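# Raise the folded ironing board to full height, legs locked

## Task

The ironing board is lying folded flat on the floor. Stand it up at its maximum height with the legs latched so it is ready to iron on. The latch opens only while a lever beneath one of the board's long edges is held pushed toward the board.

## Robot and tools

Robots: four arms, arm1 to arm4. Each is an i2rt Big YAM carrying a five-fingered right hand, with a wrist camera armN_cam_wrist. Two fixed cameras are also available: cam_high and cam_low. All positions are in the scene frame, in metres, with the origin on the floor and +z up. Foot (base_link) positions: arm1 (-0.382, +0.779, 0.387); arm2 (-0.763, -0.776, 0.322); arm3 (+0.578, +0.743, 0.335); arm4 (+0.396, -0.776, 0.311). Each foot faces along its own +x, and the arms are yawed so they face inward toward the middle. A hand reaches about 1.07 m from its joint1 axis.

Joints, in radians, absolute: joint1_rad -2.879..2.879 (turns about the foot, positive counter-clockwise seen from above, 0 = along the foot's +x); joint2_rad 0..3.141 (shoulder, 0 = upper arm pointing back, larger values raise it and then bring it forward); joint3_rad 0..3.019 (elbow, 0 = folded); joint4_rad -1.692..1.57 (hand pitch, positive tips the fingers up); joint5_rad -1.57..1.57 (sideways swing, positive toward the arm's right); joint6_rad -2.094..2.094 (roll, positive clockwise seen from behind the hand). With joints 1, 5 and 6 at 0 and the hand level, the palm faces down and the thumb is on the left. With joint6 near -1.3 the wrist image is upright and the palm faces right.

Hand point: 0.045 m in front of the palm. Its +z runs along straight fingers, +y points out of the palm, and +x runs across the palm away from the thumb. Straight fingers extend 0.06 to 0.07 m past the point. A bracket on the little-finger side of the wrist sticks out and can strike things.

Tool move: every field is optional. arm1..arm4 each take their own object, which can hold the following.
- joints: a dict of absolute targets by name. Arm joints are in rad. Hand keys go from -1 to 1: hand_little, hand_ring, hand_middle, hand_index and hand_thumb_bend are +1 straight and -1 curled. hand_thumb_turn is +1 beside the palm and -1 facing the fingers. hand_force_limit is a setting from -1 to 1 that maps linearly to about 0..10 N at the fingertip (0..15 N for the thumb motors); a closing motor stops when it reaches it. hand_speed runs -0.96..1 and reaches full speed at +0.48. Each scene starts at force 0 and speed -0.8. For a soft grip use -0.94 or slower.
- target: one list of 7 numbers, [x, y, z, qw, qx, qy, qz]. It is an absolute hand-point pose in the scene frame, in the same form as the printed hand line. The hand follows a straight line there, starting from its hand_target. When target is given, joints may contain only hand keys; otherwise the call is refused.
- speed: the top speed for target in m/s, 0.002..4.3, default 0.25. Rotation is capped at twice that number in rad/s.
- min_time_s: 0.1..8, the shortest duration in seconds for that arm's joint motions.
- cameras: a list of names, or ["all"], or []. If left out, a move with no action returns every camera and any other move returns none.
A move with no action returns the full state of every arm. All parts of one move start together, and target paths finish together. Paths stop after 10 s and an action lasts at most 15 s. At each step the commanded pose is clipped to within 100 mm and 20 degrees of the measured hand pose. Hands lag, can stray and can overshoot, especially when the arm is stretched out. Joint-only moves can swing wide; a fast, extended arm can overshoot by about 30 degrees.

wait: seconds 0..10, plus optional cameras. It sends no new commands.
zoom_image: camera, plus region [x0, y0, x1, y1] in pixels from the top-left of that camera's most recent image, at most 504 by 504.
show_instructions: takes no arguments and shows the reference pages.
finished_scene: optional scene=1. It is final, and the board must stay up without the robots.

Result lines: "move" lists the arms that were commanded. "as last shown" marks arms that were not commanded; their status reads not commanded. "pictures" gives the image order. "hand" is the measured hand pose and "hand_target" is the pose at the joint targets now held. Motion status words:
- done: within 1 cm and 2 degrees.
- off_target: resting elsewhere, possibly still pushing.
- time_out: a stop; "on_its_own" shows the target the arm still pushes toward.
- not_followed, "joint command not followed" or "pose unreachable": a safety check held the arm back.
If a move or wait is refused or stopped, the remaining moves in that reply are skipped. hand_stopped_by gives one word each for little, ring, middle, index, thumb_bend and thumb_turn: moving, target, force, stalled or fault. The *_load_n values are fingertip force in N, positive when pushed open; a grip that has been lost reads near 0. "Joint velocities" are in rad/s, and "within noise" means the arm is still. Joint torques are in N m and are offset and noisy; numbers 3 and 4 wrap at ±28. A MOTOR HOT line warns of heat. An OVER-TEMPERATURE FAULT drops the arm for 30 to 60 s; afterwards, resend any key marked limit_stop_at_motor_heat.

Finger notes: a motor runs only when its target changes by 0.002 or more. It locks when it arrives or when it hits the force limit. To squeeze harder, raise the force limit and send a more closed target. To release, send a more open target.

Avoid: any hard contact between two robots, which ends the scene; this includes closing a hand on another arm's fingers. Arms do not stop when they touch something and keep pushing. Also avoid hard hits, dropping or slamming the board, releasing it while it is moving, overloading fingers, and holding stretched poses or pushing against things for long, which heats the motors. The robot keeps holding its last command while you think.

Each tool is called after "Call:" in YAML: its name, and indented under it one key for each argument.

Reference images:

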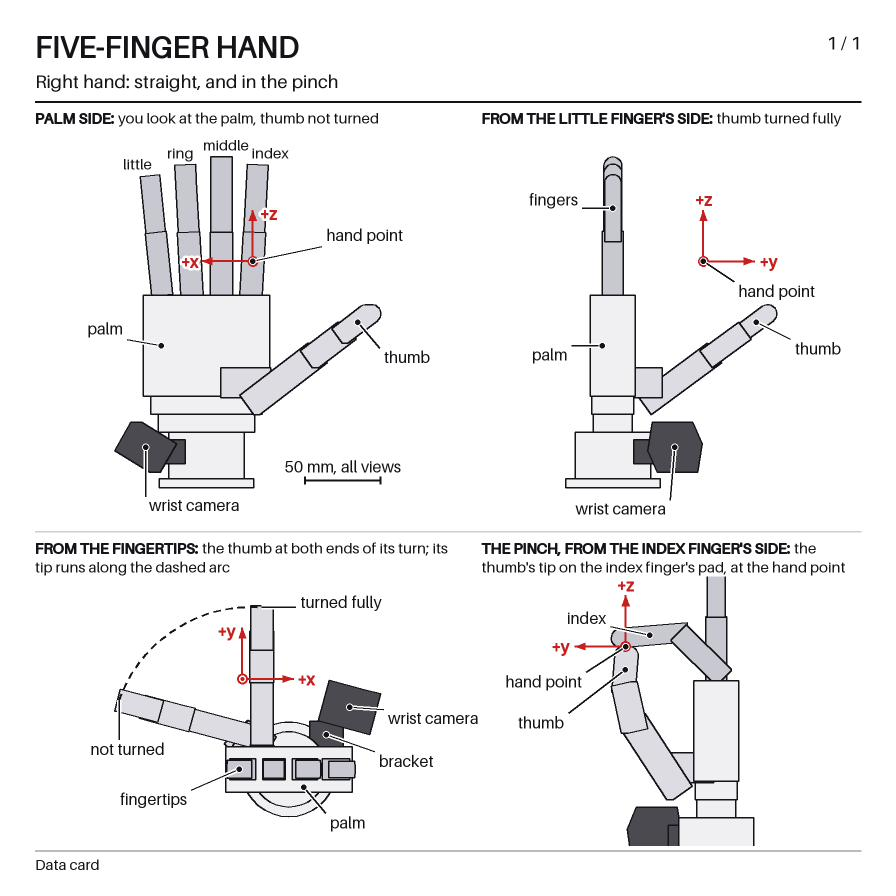

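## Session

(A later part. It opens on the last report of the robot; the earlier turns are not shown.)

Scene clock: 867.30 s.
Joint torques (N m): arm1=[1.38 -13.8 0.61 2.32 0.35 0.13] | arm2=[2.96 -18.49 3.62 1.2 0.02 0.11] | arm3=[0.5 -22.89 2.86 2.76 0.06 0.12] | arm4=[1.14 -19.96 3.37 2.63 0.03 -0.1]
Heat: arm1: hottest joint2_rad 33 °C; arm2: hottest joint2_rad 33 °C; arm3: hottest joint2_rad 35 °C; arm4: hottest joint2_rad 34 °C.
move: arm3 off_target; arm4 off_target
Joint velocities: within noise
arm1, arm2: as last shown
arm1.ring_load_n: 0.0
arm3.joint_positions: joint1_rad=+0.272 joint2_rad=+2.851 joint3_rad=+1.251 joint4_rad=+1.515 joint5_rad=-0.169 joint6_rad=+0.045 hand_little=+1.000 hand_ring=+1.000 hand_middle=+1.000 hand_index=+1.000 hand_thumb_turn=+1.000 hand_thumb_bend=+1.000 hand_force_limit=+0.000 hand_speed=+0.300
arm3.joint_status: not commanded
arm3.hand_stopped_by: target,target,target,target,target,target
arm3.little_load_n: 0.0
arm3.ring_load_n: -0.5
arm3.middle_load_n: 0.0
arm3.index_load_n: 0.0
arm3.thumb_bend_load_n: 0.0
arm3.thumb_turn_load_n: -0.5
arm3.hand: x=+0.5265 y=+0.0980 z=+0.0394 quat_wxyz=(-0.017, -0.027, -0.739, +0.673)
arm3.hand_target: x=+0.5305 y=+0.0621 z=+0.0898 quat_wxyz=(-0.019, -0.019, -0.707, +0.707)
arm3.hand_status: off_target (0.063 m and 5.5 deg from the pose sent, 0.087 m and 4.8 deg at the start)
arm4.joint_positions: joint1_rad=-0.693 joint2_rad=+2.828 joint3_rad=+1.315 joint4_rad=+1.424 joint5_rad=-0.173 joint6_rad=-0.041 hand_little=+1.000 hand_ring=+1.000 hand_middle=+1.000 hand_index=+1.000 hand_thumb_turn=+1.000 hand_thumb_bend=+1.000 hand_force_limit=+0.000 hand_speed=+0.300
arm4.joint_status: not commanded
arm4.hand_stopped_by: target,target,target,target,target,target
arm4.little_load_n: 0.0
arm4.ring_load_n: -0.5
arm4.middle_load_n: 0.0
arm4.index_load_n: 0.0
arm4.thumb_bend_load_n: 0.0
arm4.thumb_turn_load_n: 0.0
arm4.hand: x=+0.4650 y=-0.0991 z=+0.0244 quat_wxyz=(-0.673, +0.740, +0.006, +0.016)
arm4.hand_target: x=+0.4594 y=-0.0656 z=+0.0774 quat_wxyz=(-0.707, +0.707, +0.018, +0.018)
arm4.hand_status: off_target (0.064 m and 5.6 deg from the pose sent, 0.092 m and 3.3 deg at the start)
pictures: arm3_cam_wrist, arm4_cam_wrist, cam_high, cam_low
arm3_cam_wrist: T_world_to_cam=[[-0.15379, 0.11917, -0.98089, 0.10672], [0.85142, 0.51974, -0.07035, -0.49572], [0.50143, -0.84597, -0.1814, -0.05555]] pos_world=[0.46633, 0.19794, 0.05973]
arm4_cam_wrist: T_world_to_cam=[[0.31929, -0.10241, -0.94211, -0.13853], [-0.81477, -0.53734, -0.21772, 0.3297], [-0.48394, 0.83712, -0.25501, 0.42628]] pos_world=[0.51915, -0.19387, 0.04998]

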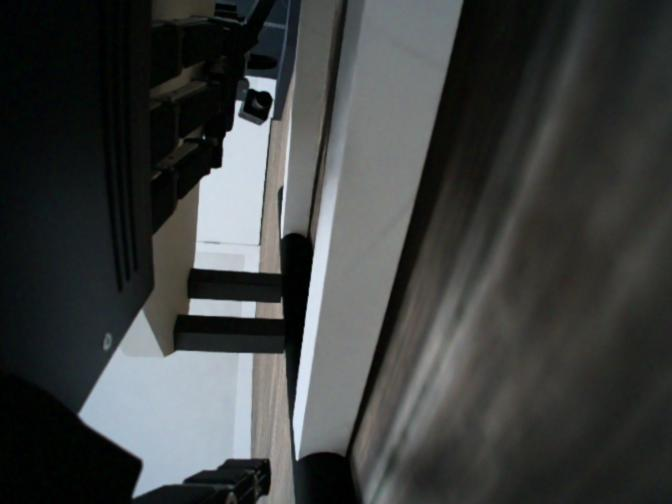

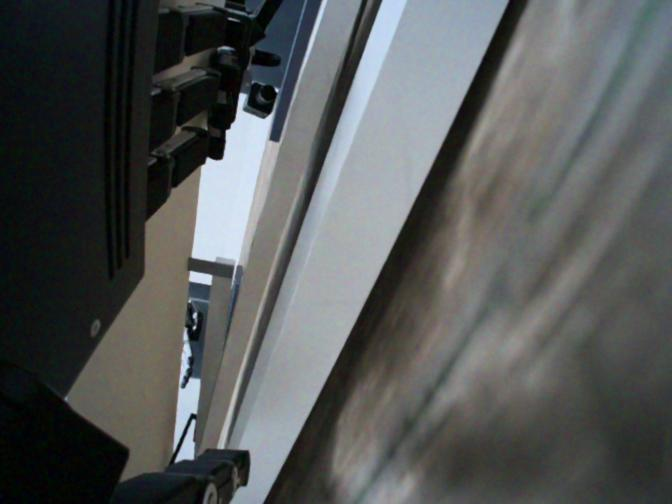

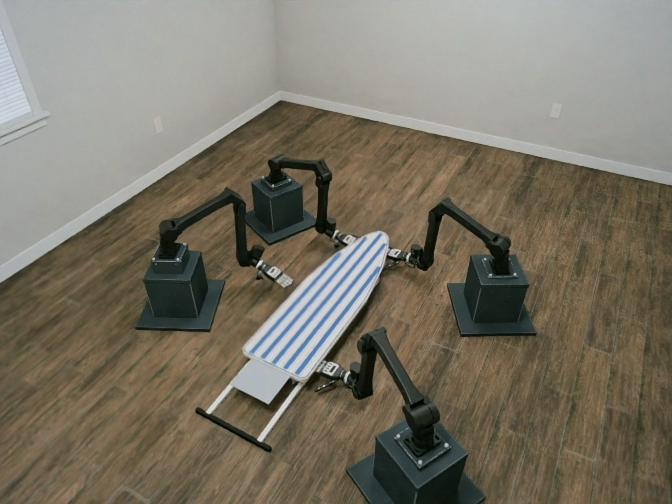

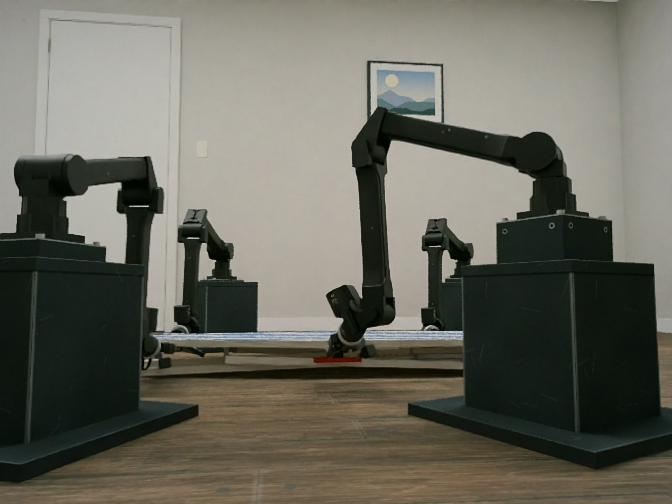

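Call:
move:
  arm3: {"target": [0.533, 0.032, 0.135, -0.0238, -0.0255, -0.6816, 0.731], "speed": 0.05}
  arm4: {"target": [0.458, -0.036, 0.125, 0.731, -0.6816, -0.0255, -0.0238], "speed": 0.05}
  cameras: ["cam_low", "cam_high"]

Call:
zoom_image:
  camera: "cam_low"
  region: [140, 310, 480, 400]

Scene clock: 878.93 s.
Joint torques (N m): arm1=[1.49 -13.63 0.64 2.3 0.34 0.12] | arm2=[3.84 -19.43 3.62 1.43 0.04 0.15] | arm3=[0.79 -24.59 4.3 4.71 0.09 0.31] | arm4=[1.38 -21.19 4.77 4.66 -0.15 -0.06]
Heat: arm1: hottest joint2_rad 33 °C; arm2: hottest joint2_rad 34 °C; arm3: hottest joint2_rad 35 °C; arm4: hottest joint2_rad 35 °C.
move: arm3 off_target; arm4 off_target
Joint velocities: within noise
arm1, arm2: as last shown
arm2.middle_load_n: 0.0
arm2.thumb_turn_load_n: -0.5
arm3.joint_positions: joint1_rad=+0.277 joint2_rad=+2.838 joint3_rad=+1.242 joint4_rad=+1.498 joint5_rad=-0.157 joint6_rad=+0.056 hand_little=+1.000 hand_ring=+1.000 hand_middle=+1.000 hand_index=+1.000 hand_thumb_turn=+1.000 hand_thumb_bend=+1.000 hand_force_limit=+0.000 hand_speed=+0.300
arm3.joint_status: not commanded
arm3.hand_stopped_by: target,target,target,target,target,target
arm3.little_load_n: 0.0
arm3.ring_load_n: 0.0
arm3.middle_load_n: 0.0
arm3.index_load_n: -0.5
arm3.thumb_bend_load_n: 0.0
arm3.thumb_turn_load_n: 0.0
arm3.hand: x=+0.5286 y=+0.0974 z=+0.0411 quat_wxyz=(-0.019, -0.034, -0.744, +0.668)
arm3.hand_target: x=+0.5336 y=+0.0453 z=+0.1221 quat_wxyz=(-0.025, -0.025, -0.682, +0.731)
arm3.hand_status: off_target (0.115 m and 10.2 deg from the pose sent, 0.116 m and 9.5 deg at the start; pose on its path clipped on 24 of 49 steps)
arm4.joint_positions: joint1_rad=-0.691 joint2_rad=+2.818 joint3_rad=+1.307 joint4_rad=+1.409 joint5_rad=-0.166 joint6_rad=-0.050 hand_little=+1.000 hand_ring=+1.000 hand_middle=+1.000 hand_index=+1.000 hand_thumb_turn=+1.000 hand_thumb_bend=+1.000 hand_force_limit=+0.000 hand_speed=+0.300
arm4.joint_status: not commanded
arm4.hand_stopped_by: target,target,target,target,target,target
arm4.little_load_n: 0.0
arm4.ring_load_n: 0.0
arm4.middle_load_n: -0.5
arm4.index_load_n: 0.0
arm4.thumb_bend_load_n: 0.0
arm4.thumb_turn_load_n: -0.5
arm4.hand: x=+0.4656 y=-0.0991 z=+0.0253 quat_wxyz=(-0.669, +0.743, +0.007, +0.020)
arm4.hand_target: x=+0.4581 y=-0.0499 z=+0.1080 quat_wxyz=(-0.731, +0.682, +0.025, +0.023)
arm4.hand_status: off_target (0.118 m and 10.3 deg from the pose sent, 0.119 m and 9.7 deg at the start; pose on its path clipped on 21 of 44 steps)
pictures: cam_high, cam_low

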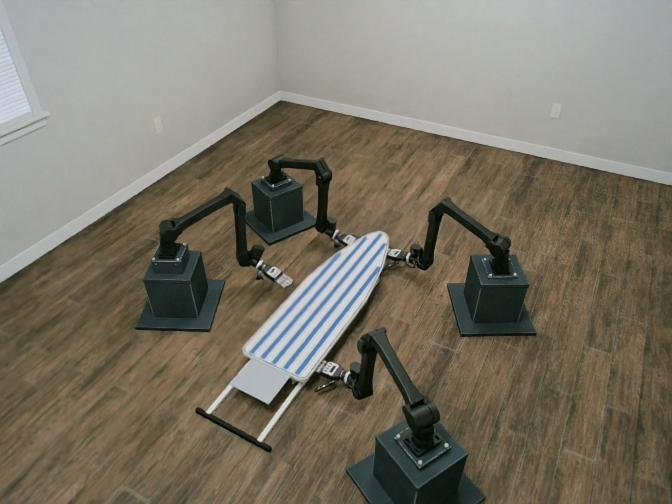

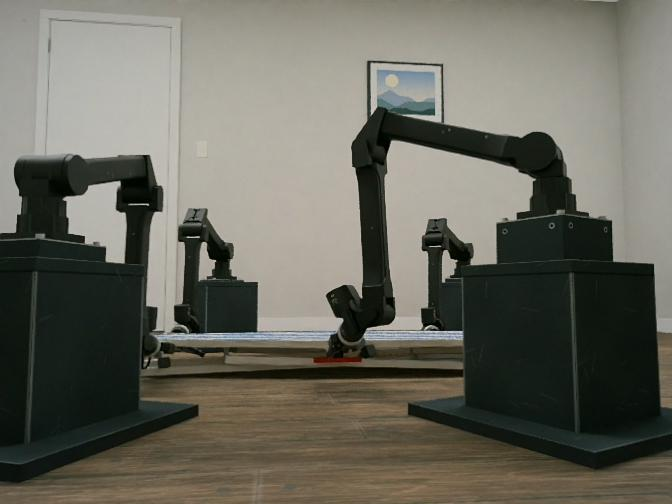

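Scaled by 1.482.

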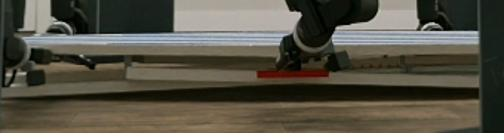

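Call:
move:
  arm3: {"joints": {"joint2_rad": 2.60}, "min_time_s": 2}
  arm4: {"joints": {"joint2_rad": 2.58}, "min_time_s": 2}
  cameras: ["cam_low", "cam_high"]

Call:
zoom_image:
  camera: "cam_low"
  region: [140, 310, 480, 400]

Scene clock: 895.67 s.
Joint torques (N m): arm1=[1.38 -13.74 0.61 2.3 0.34 0.13] | arm2=[2.96 -19.31 3.47 1.37 0.07 0.14] | arm3=[0.73 -32.73 7.68 5.94 -0.1 0.2] | arm4=[1.38 -28.16 8.03 5.5 -0.04 0.07]
Heat: arm1: hottest joint2_rad 33 °C; arm2: hottest joint2_rad 34 °C; arm3: hottest joint2_rad 35 °C; arm4: hottest joint2_rad 34 °C.
move: arm3 time_out; arm4 time_out
Joint velocities: within noise
arm1, arm2: as last shown
arm3.joint_positions: joint1_rad=+0.278 joint2_rad=+2.777 joint3_rad=+1.205 joint4_rad=+1.468 joint5_rad=-0.153 joint6_rad=+0.066 hand_little=+1.000 hand_ring=+1.000 hand_middle=+1.000 hand_index=+1.000 hand_thumb_turn=+1.000 hand_thumb_bend=+1.000 hand_force_limit=+0.000 hand_speed=+0.300
arm3.joint_status: joint2_rad time_out (moved -0.061 of -0.238)
arm3.hand_stopped_by: target,target,target,target,target,target
arm3.little_load_n: 0.0
arm3.ring_load_n: 0.0
arm3.middle_load_n: -0.5
arm3.index_load_n: -0.5
arm3.thumb_bend_load_n: 0.0
arm3.thumb_turn_load_n: 0.0
arm3.on_its_own: joint2_rad reads +2.777 and still pushes toward +2.600 since a time_out; joint4_rad reads +1.468 and still pushes toward +1.558 since a time_out
arm3.hand: x=+0.5280 y=+0.0920 z=+0.0632 quat_wxyz=(-0.021, -0.039, -0.745, +0.665)
arm3.hand_target: x=+0.5266 y=+0.0014 z=+0.2284 quat_wxyz=(-0.019, -0.015, -0.625, +0.780)
arm3.hand_status: not commanded
arm4.joint_positions: joint1_rad=-0.691 joint2_rad=+2.761 joint3_rad=+1.267 joint4_rad=+1.388 joint5_rad=-0.169 joint6_rad=-0.063 hand_little=+1.000 hand_ring=+1.000 hand_middle=+1.000 hand_index=+1.000 hand_thumb_turn=+1.000 hand_thumb_bend=+1.000 hand_force_limit=+0.000 hand_speed=+0.300
arm4.joint_status: joint2_rad time_out (moved -0.056 of -0.238)
arm4.hand_stopped_by: target,target,target,target,target,target
arm4.little_load_n: 0.0
arm4.ring_load_n: -0.5
arm4.middle_load_n: 0.0
arm4.index_load_n: 0.0
arm4.thumb_bend_load_n: 0.0
arm4.thumb_turn_load_n: 0.0
arm4.on_its_own: joint2_rad reads +2.761 and still pushes toward +2.580 since a time_out; joint4_rad reads +1.388 and still pushes toward +1.474 since a time_out
arm4.hand: x=+0.4658 y=-0.0971 z=+0.0455 quat_wxyz=(-0.667, +0.745, +0.013, +0.023)
arm4.hand_target: x=+0.4643 y=-0.0077 z=+0.2194 quat_wxyz=(-0.780, +0.624, +0.033, +0.033)
arm4.hand_status: not commanded
pictures: cam_high, cam_low

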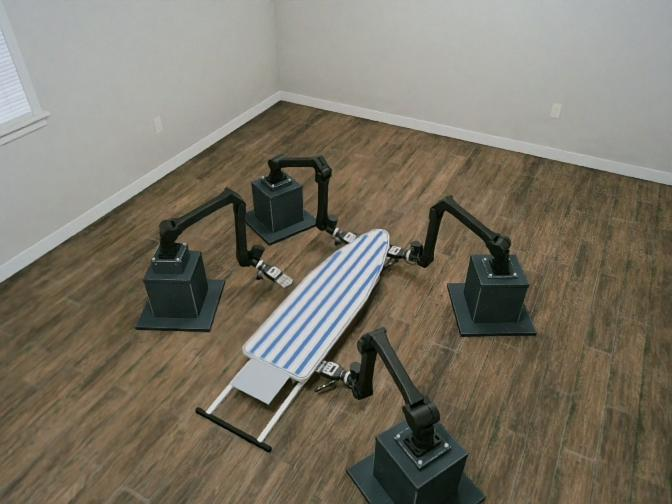

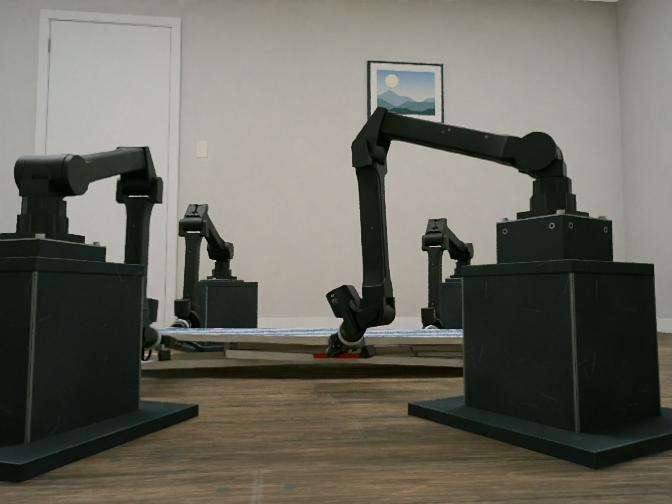

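Scaled by 1.482.

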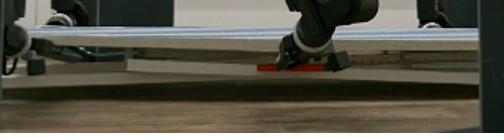

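Call:
move:
  arm3: {"joints": {"joint2_rad": 2.446, "joint3_rad": 1.16, "joint4_rad": 1.558}, "min_time_s": 3}
  arm4: {"joints": {"joint2_rad": 2.426, "joint3_rad": 1.228, "joint4_rad": 1.474}, "min_time_s": 3}
  cameras: ["all"]

Call:
zoom_image:
  camera: "cam_low"
  region: [140, 300, 480, 400]

Scene clock: 932.57 s.
Joint torques (N m): arm1=[1.38 -13.63 0.62 2.28 0.34 0.12] | arm2=[3.49 -19.37 3.28 1.61 0.01 0.11] | arm3=[0.73 -32.26 8.03 5.97 -0.8 -0.11] | arm4=[0.97 -28.04 8.64 5.63 0.17 0.21]
Heat: arm1: hottest joint2_rad 33 °C; arm2: hottest joint2_rad 34 °C; arm3: hottest joint2_rad 39 °C; arm4: hottest joint2_rad 37 °C.
move: arm3 time_out; arm4 time_out
Joint velocities: within noise
arm1: as last shown
arm2.joint_positions: joint1_rad=-0.113 joint2_rad=+2.900 joint3_rad=+1.421 joint4_rad=+1.408 joint5_rad=-0.602 joint6_rad=-0.073 hand_little=+1.000 hand_ring=+1.000 hand_middle=+1.000 hand_index=+1.000 hand_thumb_turn=+1.000 hand_thumb_bend=+1.000 hand_force_limit=+0.000 hand_speed=+0.300
arm2.joint_status: not commanded
arm2.hand_stopped_by: target,target,target,target,target,target
arm2.little_load_n: 0.0
arm2.ring_load_n: 0.0
arm2.middle_load_n: 0.0
arm2.index_load_n: 0.0
arm2.thumb_bend_load_n: 0.0
arm2.thumb_turn_load_n: -0.5
arm2.hand: x=-0.4929 y=-0.1649 z=+0.0190 quat_wxyz=(-0.687, +0.726, +0.003, +0.013)
arm2.hand_target: x=-0.5049 y=-0.1635 z=+0.0084 quat_wxyz=(-0.682, +0.731, +0.000, +0.000)
arm2.hand_status: not commanded
arm3.joint_positions: joint1_rad=+0.278 joint2_rad=+2.620 joint3_rad=+1.089 joint4_rad=+1.467 joint5_rad=-0.137 joint6_rad=+0.097 hand_little=+1.000 hand_ring=+1.000 hand_middle=+1.000 hand_index=+1.000 hand_thumb_turn=+1.000 hand_thumb_bend=+1.000 hand_force_limit=+0.000 hand_speed=+0.300
arm3.joint_status: joint2_rad time_out (moved -0.156 of -0.331); joint4_rad time_out (moved -0.001 of +0.090); the others done
arm3.hand_stopped_by: target,target,target,target,target,target
arm3.little_load_n: 0.0
arm3.ring_load_n: 0.0
arm3.middle_load_n: 0.0
arm3.index_load_n: 0.0
arm3.thumb_bend_load_n: 0.0
arm3.thumb_turn_load_n: -0.5
arm3.on_its_own: joint2_rad reads +2.620 and still pushes toward +2.446 since a time_out; joint4_rad reads +1.467 and still pushes toward +1.558 since a time_out
arm3.hand: x=+0.5260 y=+0.0880 z=+0.1326 quat_wxyz=(-0.024, -0.053, -0.731, +0.680)
arm3.hand_target: x=+0.5283 y=+0.0122 z=+0.2960 quat_wxyz=(-0.017, -0.012, -0.610, +0.792)
arm3.hand_status: not commanded
arm4.joint_positions: joint1_rad=-0.685 joint2_rad=+2.608 joint3_rad=+1.155 joint4_rad=+1.388 joint5_rad=-0.175 joint6_rad=-0.078 hand_little=+1.000 hand_ring=+1.000 hand_middle=+1.000 hand_index=+1.000 hand_thumb_turn=+1.000 hand_thumb_bend=+1.000 hand_force_limit=+0.000 hand_speed=+0.300
arm4.joint_status: joint2_rad time_out (moved -0.153 of -0.335); joint4_rad time_out (moved +0.000 of +0.086); the others done
arm4.hand_stopped_by: target,target,target,target,target,target
arm4.little_load_n: 0.0
arm4.ring_load_n: 0.0
arm4.middle_load_n: 0.0
arm4.index_load_n: 0.0
arm4.thumb_bend_load_n: 0.0
arm4.thumb_turn_load_n: 0.0
arm4.on_its_own: joint2_rad reads +2.608 and still pushes toward +2.426 since a time_out; joint4_rad reads +1.388 and still pushes toward +1.474 since a time_out
arm4.hand: x=+0.4615 y=-0.0936 z=+0.1138 quat_wxyz=(-0.681, +0.731, +0.025, +0.027)
arm4.hand_target: x=+0.4622 y=-0.0172 z=+0.2908 quat_wxyz=(-0.794, +0.606, +0.035, +0.036)
arm4.hand_status: not commanded
pictures: arm1_cam_wrist, arm2_cam_wrist, arm3_cam_wrist, arm4_cam_wrist, cam_high, cam_low
arm1_cam_wrist: T_world_to_cam=[[-0.24511, 0.26595, -0.93231, -0.03411], [0.83535, 0.54599, -0.06387, -0.18171], [0.49205, -0.79446, -0.35599, 0.40189]] pos_world=[-0.05432, 0.42757, 0.09967]
arm2_cam_wrist: T_world_to_cam=[[0.31811, -0.04194, -0.94712, 0.16884], [-0.79903, -0.54955, -0.24403, -0.48789], [-0.51026, 0.83441, -0.20833, 0.00918]] pos_world=[-0.43887, -0.2687, 0.04276]
arm3_cam_wrist: T_world_to_cam=[[-0.10575, 0.10231, -0.98912, 0.17653], [0.86888, 0.49325, -0.04187, -0.49421], [0.4836, -0.86385, -0.14105, -0.04136]] pos_world=[0.46807, 0.18998, 0.14808]
arm4_cam_wrist: T_world_to_cam=[[0.35974, -0.07536, -0.93, -0.07016], [-0.79733, -0.54252, -0.26446, 0.34608], [-0.48462, 0.83665, -0.25526, 0.44313]] pos_world=[0.51593, -0.18828, 0.13939]

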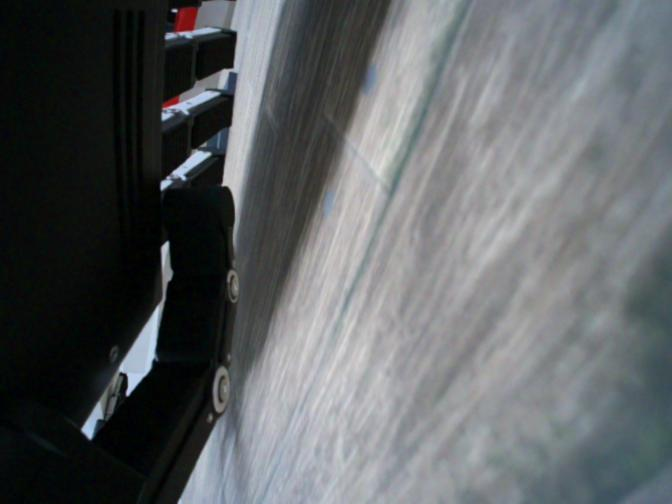

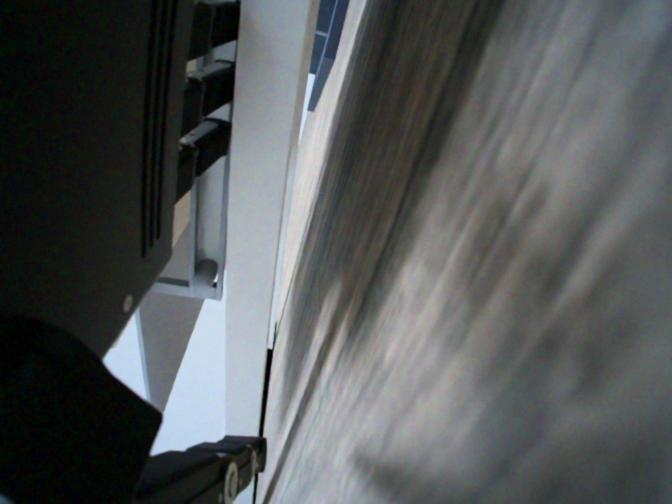

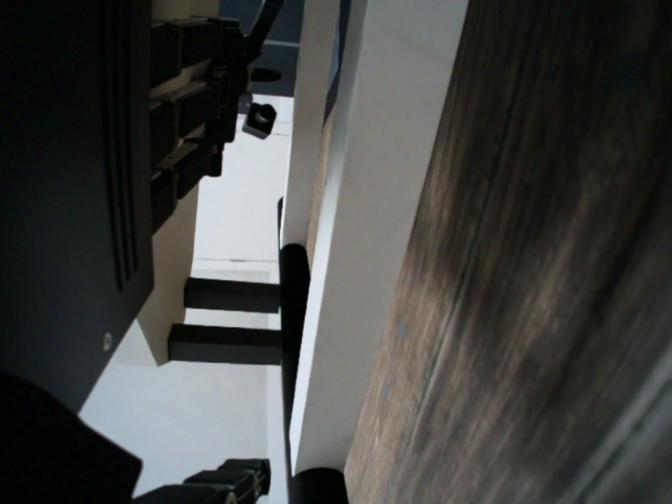

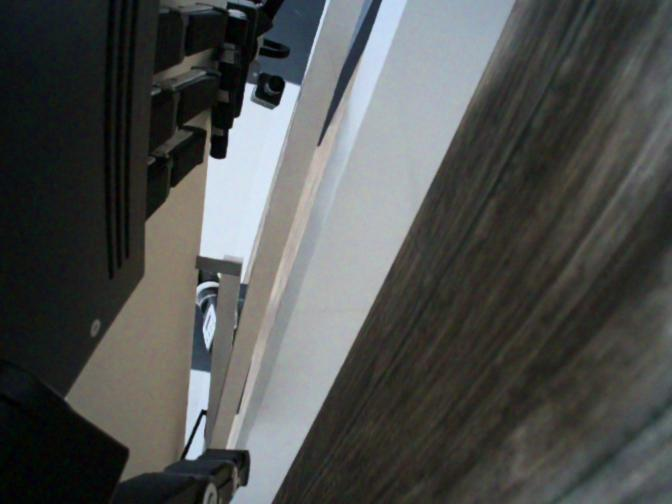

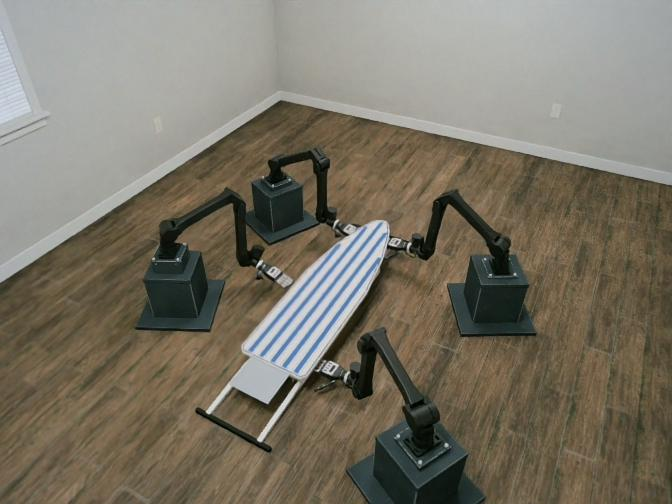

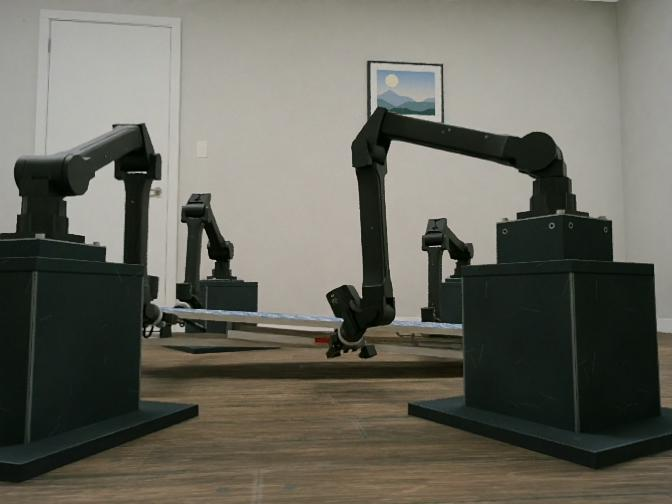

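Scaled by 1.482.

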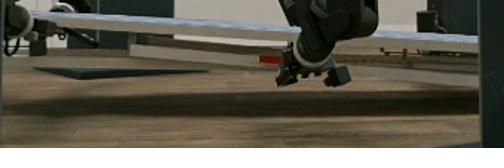

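Call:
move:
  arm1: {"target": [0.012, 0.242, 0.036, -0.0241, -0.0229, -0.725, 0.688], "speed": 0.08}
  arm2: {"target": [-0.505, -0.150, 0.045, 0.6943, -0.7189, -0.0231, -0.0239], "speed": 0.05}
  cameras: ["arm1_cam_wrist", "arm2_cam_wrist", "cam_low"]

Call:
zoom_image:
  camera: "cam_low"
  region: [300, 310, 400, 390]

Call:
zoom_image:
  camera: "arm1_cam_wrist"
  region: [150, 0, 350, 250]

Call:
zoom_image:
  camera: "arm2_cam_wrist"
  region: [150, 0, 350, 250]

Scene clock: 954.40 s.
Joint torques (N m): arm1=[0.15 -14.27 2.95 2.51 -0.04 -0.09] | arm2=[3.43 -22.07 2.28 2.43 0.12 -0.12] | arm3=[0.73 -32.26 8.03 5.97 -0.8 -0.11] | arm4=[0.73 -28.04 8.7 5.53 0.19 0.2]
Heat: arm1: hottest joint2_rad 33 °C; arm2: hottest joint2_rad 34 °C; arm3: hottest joint2_rad 44 °C; arm4: hottest joint2_rad 38 °C.
move: arm1 done; arm2 off_target
Joint velocities: within noise
arm1.joint_positions: joint1_rad=+0.367 joint2_rad=+3.029 joint3_rad=+1.499 joint4_rad=+1.431 joint5_rad=+0.800 joint6_rad=+0.123 hand_little=+1.000 hand_ring=+1.000 hand_middle=+1.000 hand_index=+1.000 hand_thumb_turn=+1.000 hand_thumb_bend=-1.000 hand_force_limit=+0.000 hand_speed=+0.300
arm1.joint_status: not commanded
arm1.hand_stopped_by: target,target,target,target,target,target
arm1.little_load_n: 0.0
arm1.ring_load_n: 0.0
arm1.middle_load_n: 0.0
arm1.index_load_n: 0.0
arm1.thumb_bend_load_n: 0.0
arm1.thumb_turn_load_n: 0.0
arm1.hand: x=+0.0141 y=+0.2476 z=+0.0347 quat_wxyz=(-0.024, -0.019, -0.731, +0.682)
arm1.hand_target: x=+0.0118 y=+0.2421 z=+0.0360 quat_wxyz=(-0.024, -0.023, -0.725, +0.688)
arm1.hand_status: done (0.006 m and 1.1 deg from the pose sent, 0.099 m and 14.5 deg at the start)
arm2.joint_positions: joint1_rad=-0.097 joint2_rad=+2.866 joint3_rad=+1.385 joint4_rad=+1.408 joint5_rad=-0.583 joint6_rad=-0.087 hand_little=+1.000 hand_ring=+1.000 hand_middle=+1.000 hand_index=+1.000 hand_thumb_turn=+1.000 hand_thumb_bend=+1.000 hand_force_limit=+0.000 hand_speed=+0.300
arm2.joint_status: not commanded
arm2.hand_stopped_by: target,target,target,target,target,target
arm2.little_load_n: 0.0
arm2.ring_load_n: 0.0
arm2.middle_load_n: -0.5
arm2.index_load_n: 0.0
arm2.thumb_bend_load_n: 0.0
arm2.thumb_turn_load_n: 0.0
arm2.hand: x=-0.4991 y=-0.1615 z=+0.0315 quat_wxyz=(-0.687, +0.727, +0.008, +0.019)
arm2.hand_target: x=-0.5051 y=-0.1501 z=+0.0448 quat_wxyz=(-0.694, +0.719, +0.023, +0.024)
arm2.hand_status: off_target (0.019 m and 2.3 deg from the pose sent, 0.032 m and 2.8 deg at the start)
arm3, arm4: as last shown
arm3.on_its_own: joint2_rad reads +2.620 and still pushes toward +2.446 since a time_out; joint4_rad reads +1.467 and still pushes toward +1.558 since a time_out
arm3.hand_target: x=+0.5283 y=+0.0122 z=+0.2957 quat_wxyz=(-0.017, -0.012, -0.610, +0.792)
arm4.joint_positions: joint1_rad=-0.685 joint2_rad=+2.607 joint3_rad=+1.155 joint4_rad=+1.388 joint5_rad=-0.175 joint6_rad=-0.078 hand_little=+1.000 hand_ring=+1.000 hand_middle=+1.000 hand_index=+1.000 hand_thumb_turn=+1.000 hand_thumb_bend=+1.000 hand_force_limit=+0.000 hand_speed=+0.300
arm4.ring_load_n: -0.5
arm4.middle_load_n: -0.5
arm4.on_its_own: joint2_rad reads +2.607 and still pushes toward +2.426 since a time_out; joint4_rad reads +1.388 and still pushes toward +1.474 since a time_out
arm4.hand: x=+0.4615 y=-0.0935 z=+0.1140 quat_wxyz=(-0.682, +0.731, +0.025, +0.027)
arm1_cam_wrist: T_world_to_cam=[[-0.16549, 0.05397, -0.98473, 0.02431], [0.84217, 0.52732, -0.11263, -0.13411], [0.51319, -0.84795, -0.13272, 0.3232]] pos_world=[-0.0489, 0.34346, 0.05173]
arm2_cam_wrist: T_world_to_cam=[[0.33178, -0.04451, -0.94231, 0.18909], [-0.79663, -0.54823, -0.2546, -0.48615], [-0.50527, 0.83514, -0.21735, 0.00861]] pos_world=[-0.44567, -0.2653, 0.05628]

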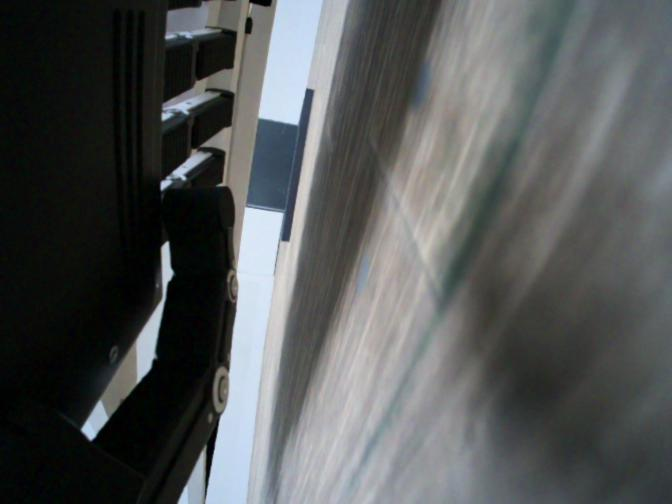

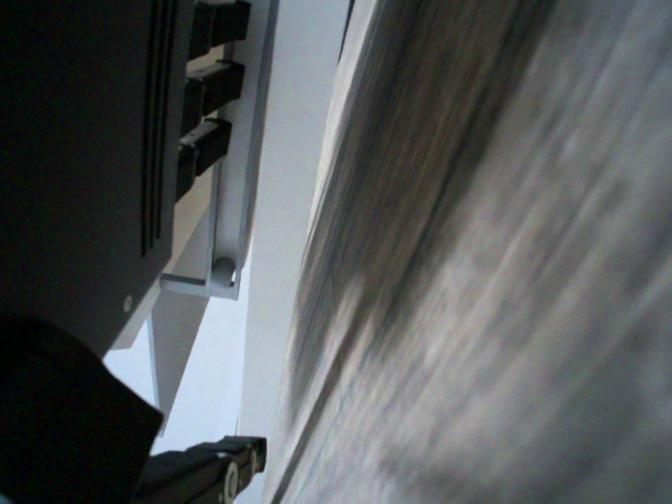

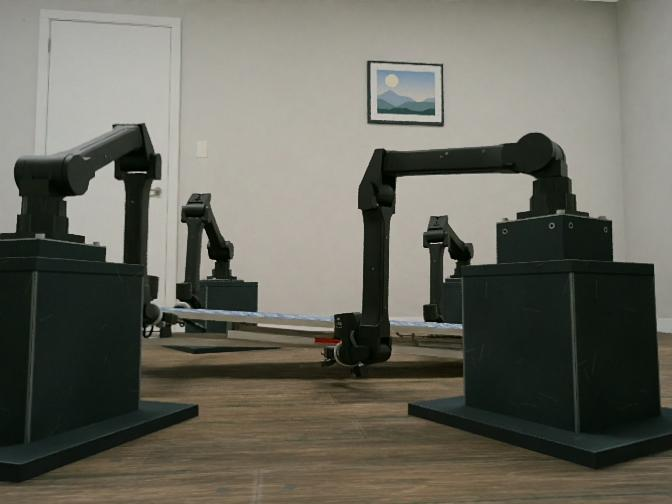

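Scaled by 5.040.

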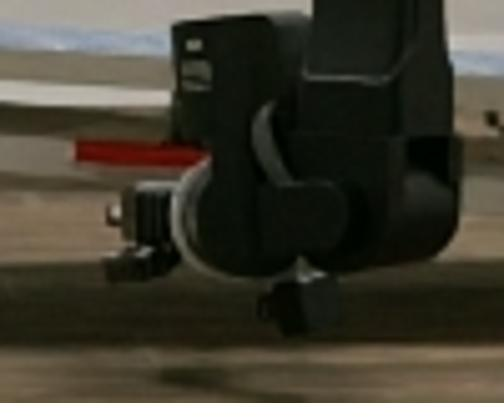

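Scaled by 2.016 from the camera's image (finer frame: 960x720).

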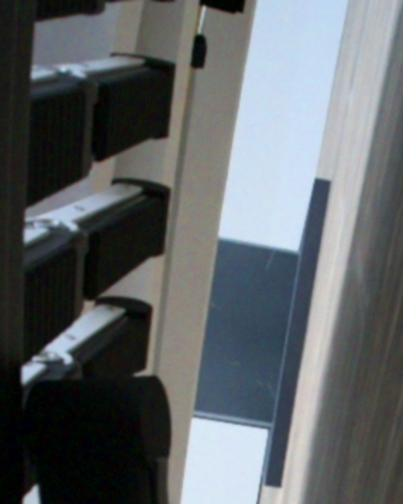

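Scaled by 2.016 from the camera's image (finer frame: 960x720).

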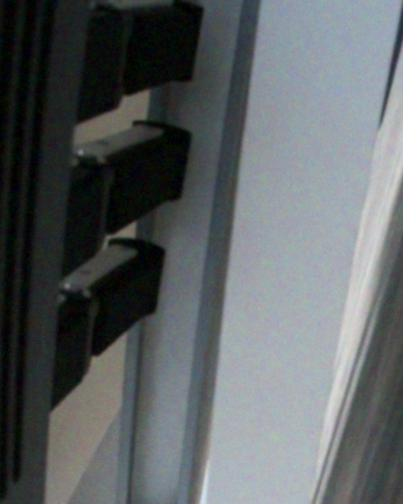

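Call:
move:
  arm1: {"target": [0.012, 0.226, 0.080, -0.0241, -0.0229, -0.718, 0.6952], "speed": 0.05}
  cameras: ["arm1_cam_wrist", "cam_low"]

Call:
zoom_image:
  camera: "cam_low"
  region: [300, 310, 400, 390]

Call:
zoom_image:
  camera: "arm1_cam_wrist"
  region: [150, 0, 350, 250]

Scene clock: 963.27 s.
Joint torques (N m): arm1=[-0.26 -17.2 1.54 2.5 0.06 -0.11] | arm2=[2.02 -22.07 2.37 2.45 0.05 -0.23] | arm3=[0.67 -32.03 8.2 5.97 -0.8 -0.11] | arm4=[0.91 -27.87 8.8 5.6 0.22 0.2]
Heat: arm1: hottest joint2_rad 32 °C; arm2: hottest joint2_rad 36 °C; arm3: hottest joint2_rad 45 °C; arm4: hottest joint2_rad 39 °C.
move: arm1 off_target
Joint velocities: within noise
arm1.joint_positions: joint1_rad=+0.350 joint2_rad=+2.979 joint3_rad=+1.444 joint4_rad=+1.436 joint5_rad=+0.778 joint6_rad=+0.102 hand_little=+1.000 hand_ring=+1.000 hand_middle=+1.000 hand_index=+1.000 hand_thumb_turn=+1.000 hand_thumb_bend=-1.000 hand_force_limit=+0.000 hand_speed=+0.300
arm1.joint_status: not commanded
arm1.hand_stopped_by: target,target,target,target,target,target
arm1.little_load_n: -1.0
arm1.ring_load_n: 0.0
arm1.middle_load_n: 0.0
arm1.index_load_n: 0.0
arm1.thumb_bend_load_n: 0.0
arm1.thumb_turn_load_n: 0.0
arm1.hand: x=+0.0072 y=+0.2426 z=+0.0529 quat_wxyz=(-0.019, -0.011, -0.731, +0.682)
arm1.hand_target: x=+0.0117 y=+0.2260 z=+0.0794 quat_wxyz=(-0.024, -0.023, -0.718, +0.695)
arm1.hand_status: off_target (0.032 m and 2.7 deg from the pose sent, 0.050 m and 2.2 deg at the start)
arm2, arm3, arm4: as last shown
arm2.joint_positions: joint1_rad=-0.097 joint2_rad=+2.865 joint3_rad=+1.385 joint4_rad=+1.408 joint5_rad=-0.583 joint6_rad=-0.087 hand_little=+1.000 hand_ring=+1.000 hand_middle=+1.000 hand_index=+1.000 hand_thumb_turn=+1.000 hand_thumb_bend=+1.000 hand_force_limit=+0.000 hand_speed=+0.300
arm2.thumb_turn_load_n: -0.5
arm2.hand: x=-0.4990 y=-0.1613 z=+0.0318 quat_wxyz=(-0.687, +0.727, +0.008, +0.019)
arm2.hand_target: x=-0.5051 y=-0.1501 z=+0.0449 quat_wxyz=(-0.694, +0.719, +0.023, +0.024)
arm3.joint_positions: joint1_rad=+0.278 joint2_rad=+2.617 joint3_rad=+1.087 joint4_rad=+1.467 joint5_rad=-0.137 joint6_rad=+0.097 hand_little=+1.000 hand_ring=+1.000 hand_middle=+1.000 hand_index=+1.000 hand_thumb_turn=+1.000 hand_thumb_bend=+1.000 hand_force_limit=+0.000 hand_speed=+0.300
arm3.ring_load_n: -0.5
arm3.on_its_own: joint2_rad reads +2.617 and still pushes toward +2.446 since a time_out; joint4_rad reads +1.467 and still pushes toward +1.558 since a time_out
arm3.hand: x=+0.5260 y=+0.0876 z=+0.1341 quat_wxyz=(-0.024, -0.053, -0.731, +0.680)
arm3.hand_target: x=+0.5283 y=+0.0121 z=+0.2959 quat_wxyz=(-0.017, -0.012, -0.610, +0.792)
arm4.joint_positions: joint1_rad=-0.685 joint2_rad=+2.605 joint3_rad=+1.154 joint4_rad=+1.388 joint5_rad=-0.176 joint6_rad=-0.078 hand_little=+1.000 hand_ring=+1.000 hand_middle=+1.000 hand_index=+1.000 hand_thumb_turn=+1.000 hand_thumb_bend=+1.000 hand_force_limit=+0.000 hand_speed=+0.300
arm4.middle_load_n: 0.0
arm4.thumb_bend_load_n: 0.5
arm4.on_its_own: joint2_rad reads +2.605 and still pushes toward +2.426 since a time_out; joint4_rad reads +1.388 and still pushes toward +1.474 since a time_out
arm4.hand: x=+0.4613 y=-0.0934 z=+0.1153 quat_wxyz=(-0.682, +0.730, +0.025, +0.027)
arm1_cam_wrist: T_world_to_cam=[[-0.18429, 0.05388, -0.98139, 0.04139], [0.83676, 0.53242, -0.1279, -0.12399], [0.51562, -0.84476, -0.1432, 0.32478]] pos_world=[-0.05609, 0.33815, 0.07127]

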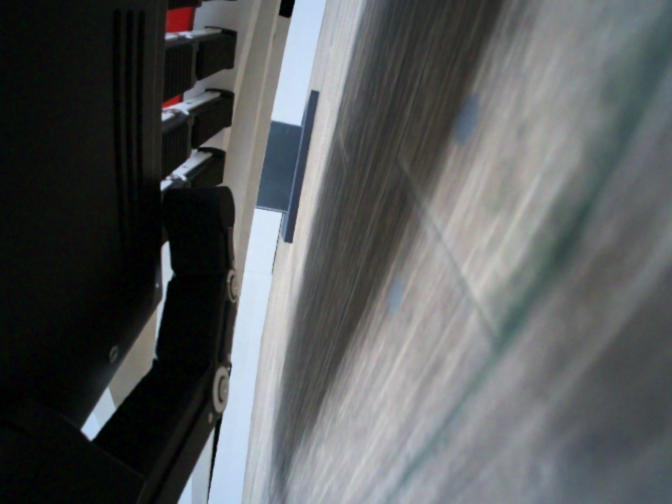

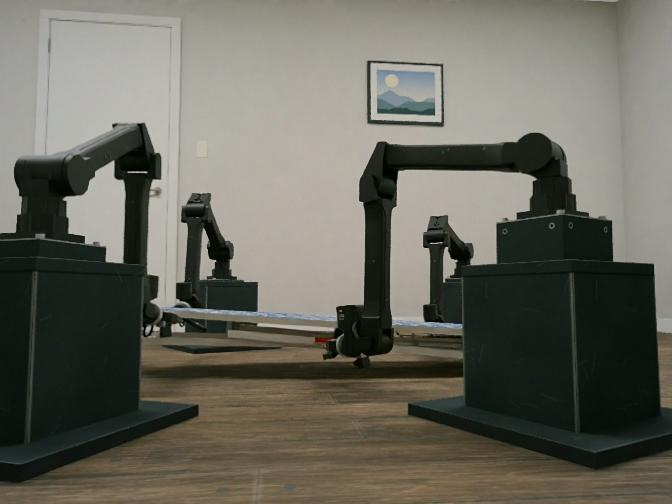

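Scaled by 5.040.

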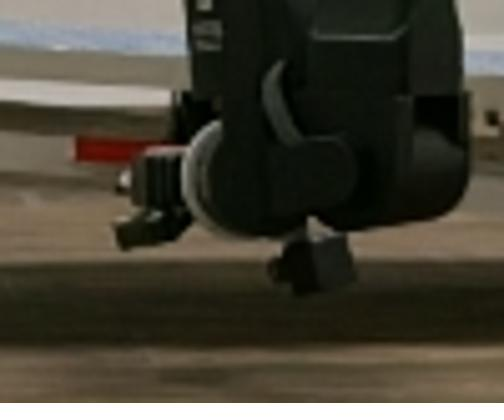

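Scaled by 2.016 from the camera's image (finer frame: 960x720).

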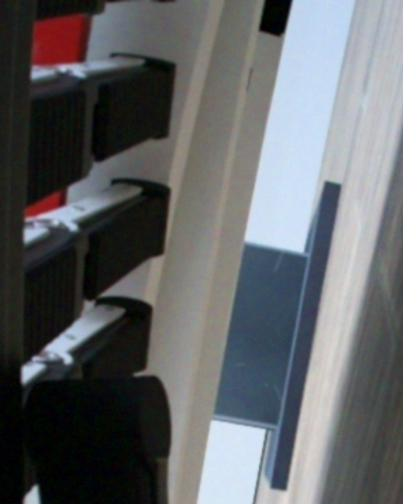

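Call:
move:
  arm1: {"target": [0.014, 0.206, 0.115, -0.037, -0.037, -0.7061, 0.7061], "speed": 0.05}
  cameras: ["arm1_cam_wrist", "cam_low"]

Call:
zoom_image:
  camera: "cam_low"
  region: [300, 310, 400, 390]

Call:
zoom_image:
  camera: "arm1_cam_wrist"
  region: [150, 0, 350, 250]

Scene clock: 972.80 s.
Joint torques (N m): arm1=[-1.2 -19.84 2.1 2.85 0.41 -0.05] | arm2=[3.66 -22.24 2.65 2.56 0.07 -0.18] | arm3=[0.67 -31.56 8.47 5.98 -0.81 -0.12] | arm4=[0.79 -27.52 9.03 5.53 0.28 0.2]
Heat: arm1: hottest joint2_rad 32 °C; arm2: hottest joint2_rad 37 °C; arm3: hottest joint2_rad 45 °C; arm4: hottest joint2_rad 42 °C.
move: arm1 off_target
Joint velocities: within noise
arm1.joint_positions: joint1_rad=+0.339 joint2_rad=+2.960 joint3_rad=+1.415 joint4_rad=+1.436 joint5_rad=+0.748 joint6_rad=+0.103 hand_little=+0.999 hand_ring=+1.000 hand_middle=+1.000 hand_index=+1.000 hand_thumb_turn=+1.000 hand_thumb_bend=-1.000 hand_force_limit=+0.000 hand_speed=+0.300
arm1.joint_status: not commanded
arm1.hand_stopped_by: target,target,target,target,target,target
arm1.little_load_n: -5.0
arm1.ring_load_n: -0.5
arm1.middle_load_n: 0.0
arm1.index_load_n: 0.0
arm1.thumb_bend_load_n: 0.0
arm1.thumb_turn_load_n: 0.0
arm1.hand: x=+0.0040 y=+0.2428 z=+0.0576 quat_wxyz=(-0.024, -0.002, -0.735, +0.678)
arm1.hand_target: x=+0.0127 y=+0.2067 z=+0.1132 quat_wxyz=(-0.037, -0.037, -0.706, +0.706)
arm1.hand_status: off_target (0.069 m and 6.3 deg from the pose sent, 0.072 m and 5.5 deg at the start)
arm2, arm3, arm4: as last shown
arm2.middle_load_n: 0.0
arm2.thumb_turn_load_n: 0.0
arm3.joint_positions: joint1_rad=+0.278 joint2_rad=+2.612 joint3_rad=+1.084 joint4_rad=+1.467 joint5_rad=-0.137 joint6_rad=+0.097 hand_little=+1.000 hand_ring=+1.000 hand_middle=+1.000 hand_index=+1.000 hand_thumb_turn=+1.000 hand_thumb_bend=+1.000 hand_force_limit=+0.000 hand_speed=+0.300
arm3.ring_load_n: 0.0
arm3.on_its_own: joint2_rad reads +2.612 and still pushes toward +2.446 since a time_out; joint4_rad reads +1.467 and still pushes toward +1.558 since a time_out
arm3.hand: x=+0.5260 y=+0.0874 z=+0.1364 quat_wxyz=(-0.024, -0.053, -0.730, +0.681)
arm3.hand_target: x=+0.5283 y=+0.0121 z=+0.2960 quat_wxyz=(-0.018, -0.012, -0.610, +0.792)
arm4.joint_positions: joint1_rad=-0.685 joint2_rad=+2.600 joint3_rad=+1.151 joint4_rad=+1.388 joint5_rad=-0.178 joint6_rad=-0.078 hand_little=+1.000 hand_ring=+1.000 hand_middle=+1.000 hand_index=+1.000 hand_thumb_turn=+1.000 hand_thumb_bend=+1.000 hand_force_limit=+0.000 hand_speed=+0.300
arm4.ring_load_n: 0.0
arm4.thumb_bend_load_n: 0.0
arm4.on_its_own: joint2_rad reads +2.600 and still pushes toward +2.426 since a time_out; joint4_rad reads +1.388 and still pushes toward +1.474 since a time_out
arm4.hand: x=+0.4610 y=-0.0933 z=+0.1175 quat_wxyz=(-0.683, +0.730, +0.026, +0.026)
arm4.hand_target: x=+0.4621 y=-0.0173 z=+0.2906 quat_wxyz=(-0.794, +0.606, +0.035, +0.036)
arm1_cam_wrist: T_world_to_cam=[[-0.18934, 0.05913, -0.98013, 0.04406], [0.82579, 0.54963, -0.12637, -0.12497], [0.53124, -0.83331, -0.1529, 0.32499]] pos_world=[-0.0611, 0.3369, 0.07708]

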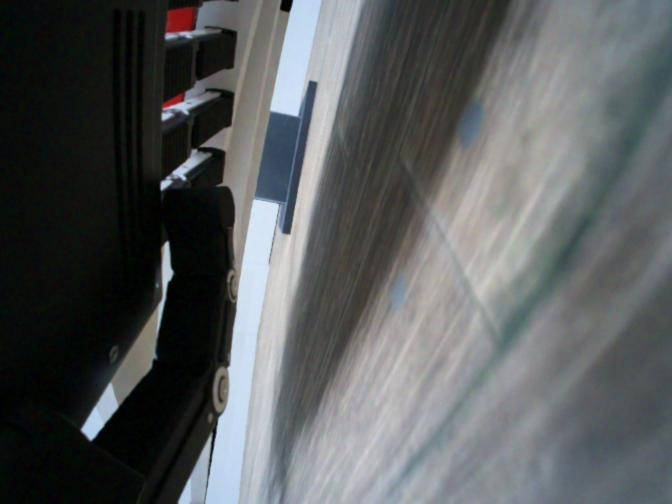

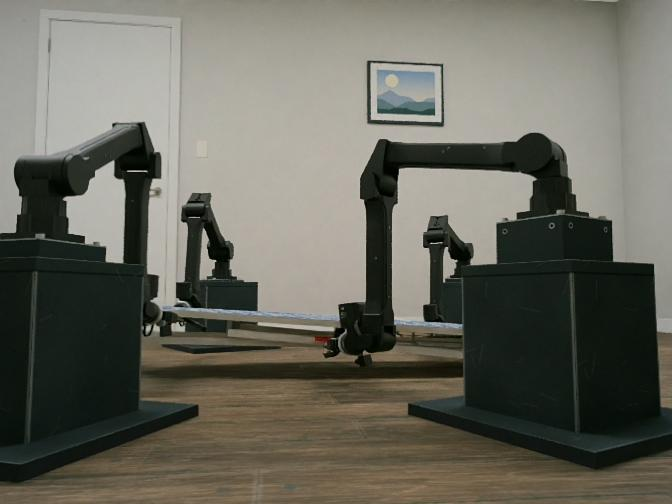

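Scaled by 5.040.

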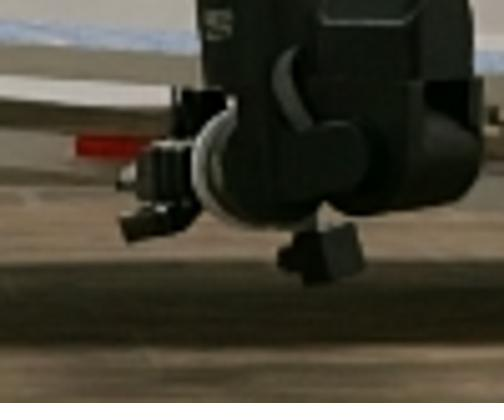

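Scaled by 2.016 from the camera's image (finer frame: 960x720).

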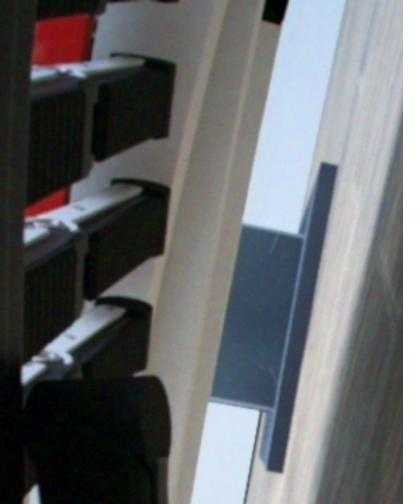

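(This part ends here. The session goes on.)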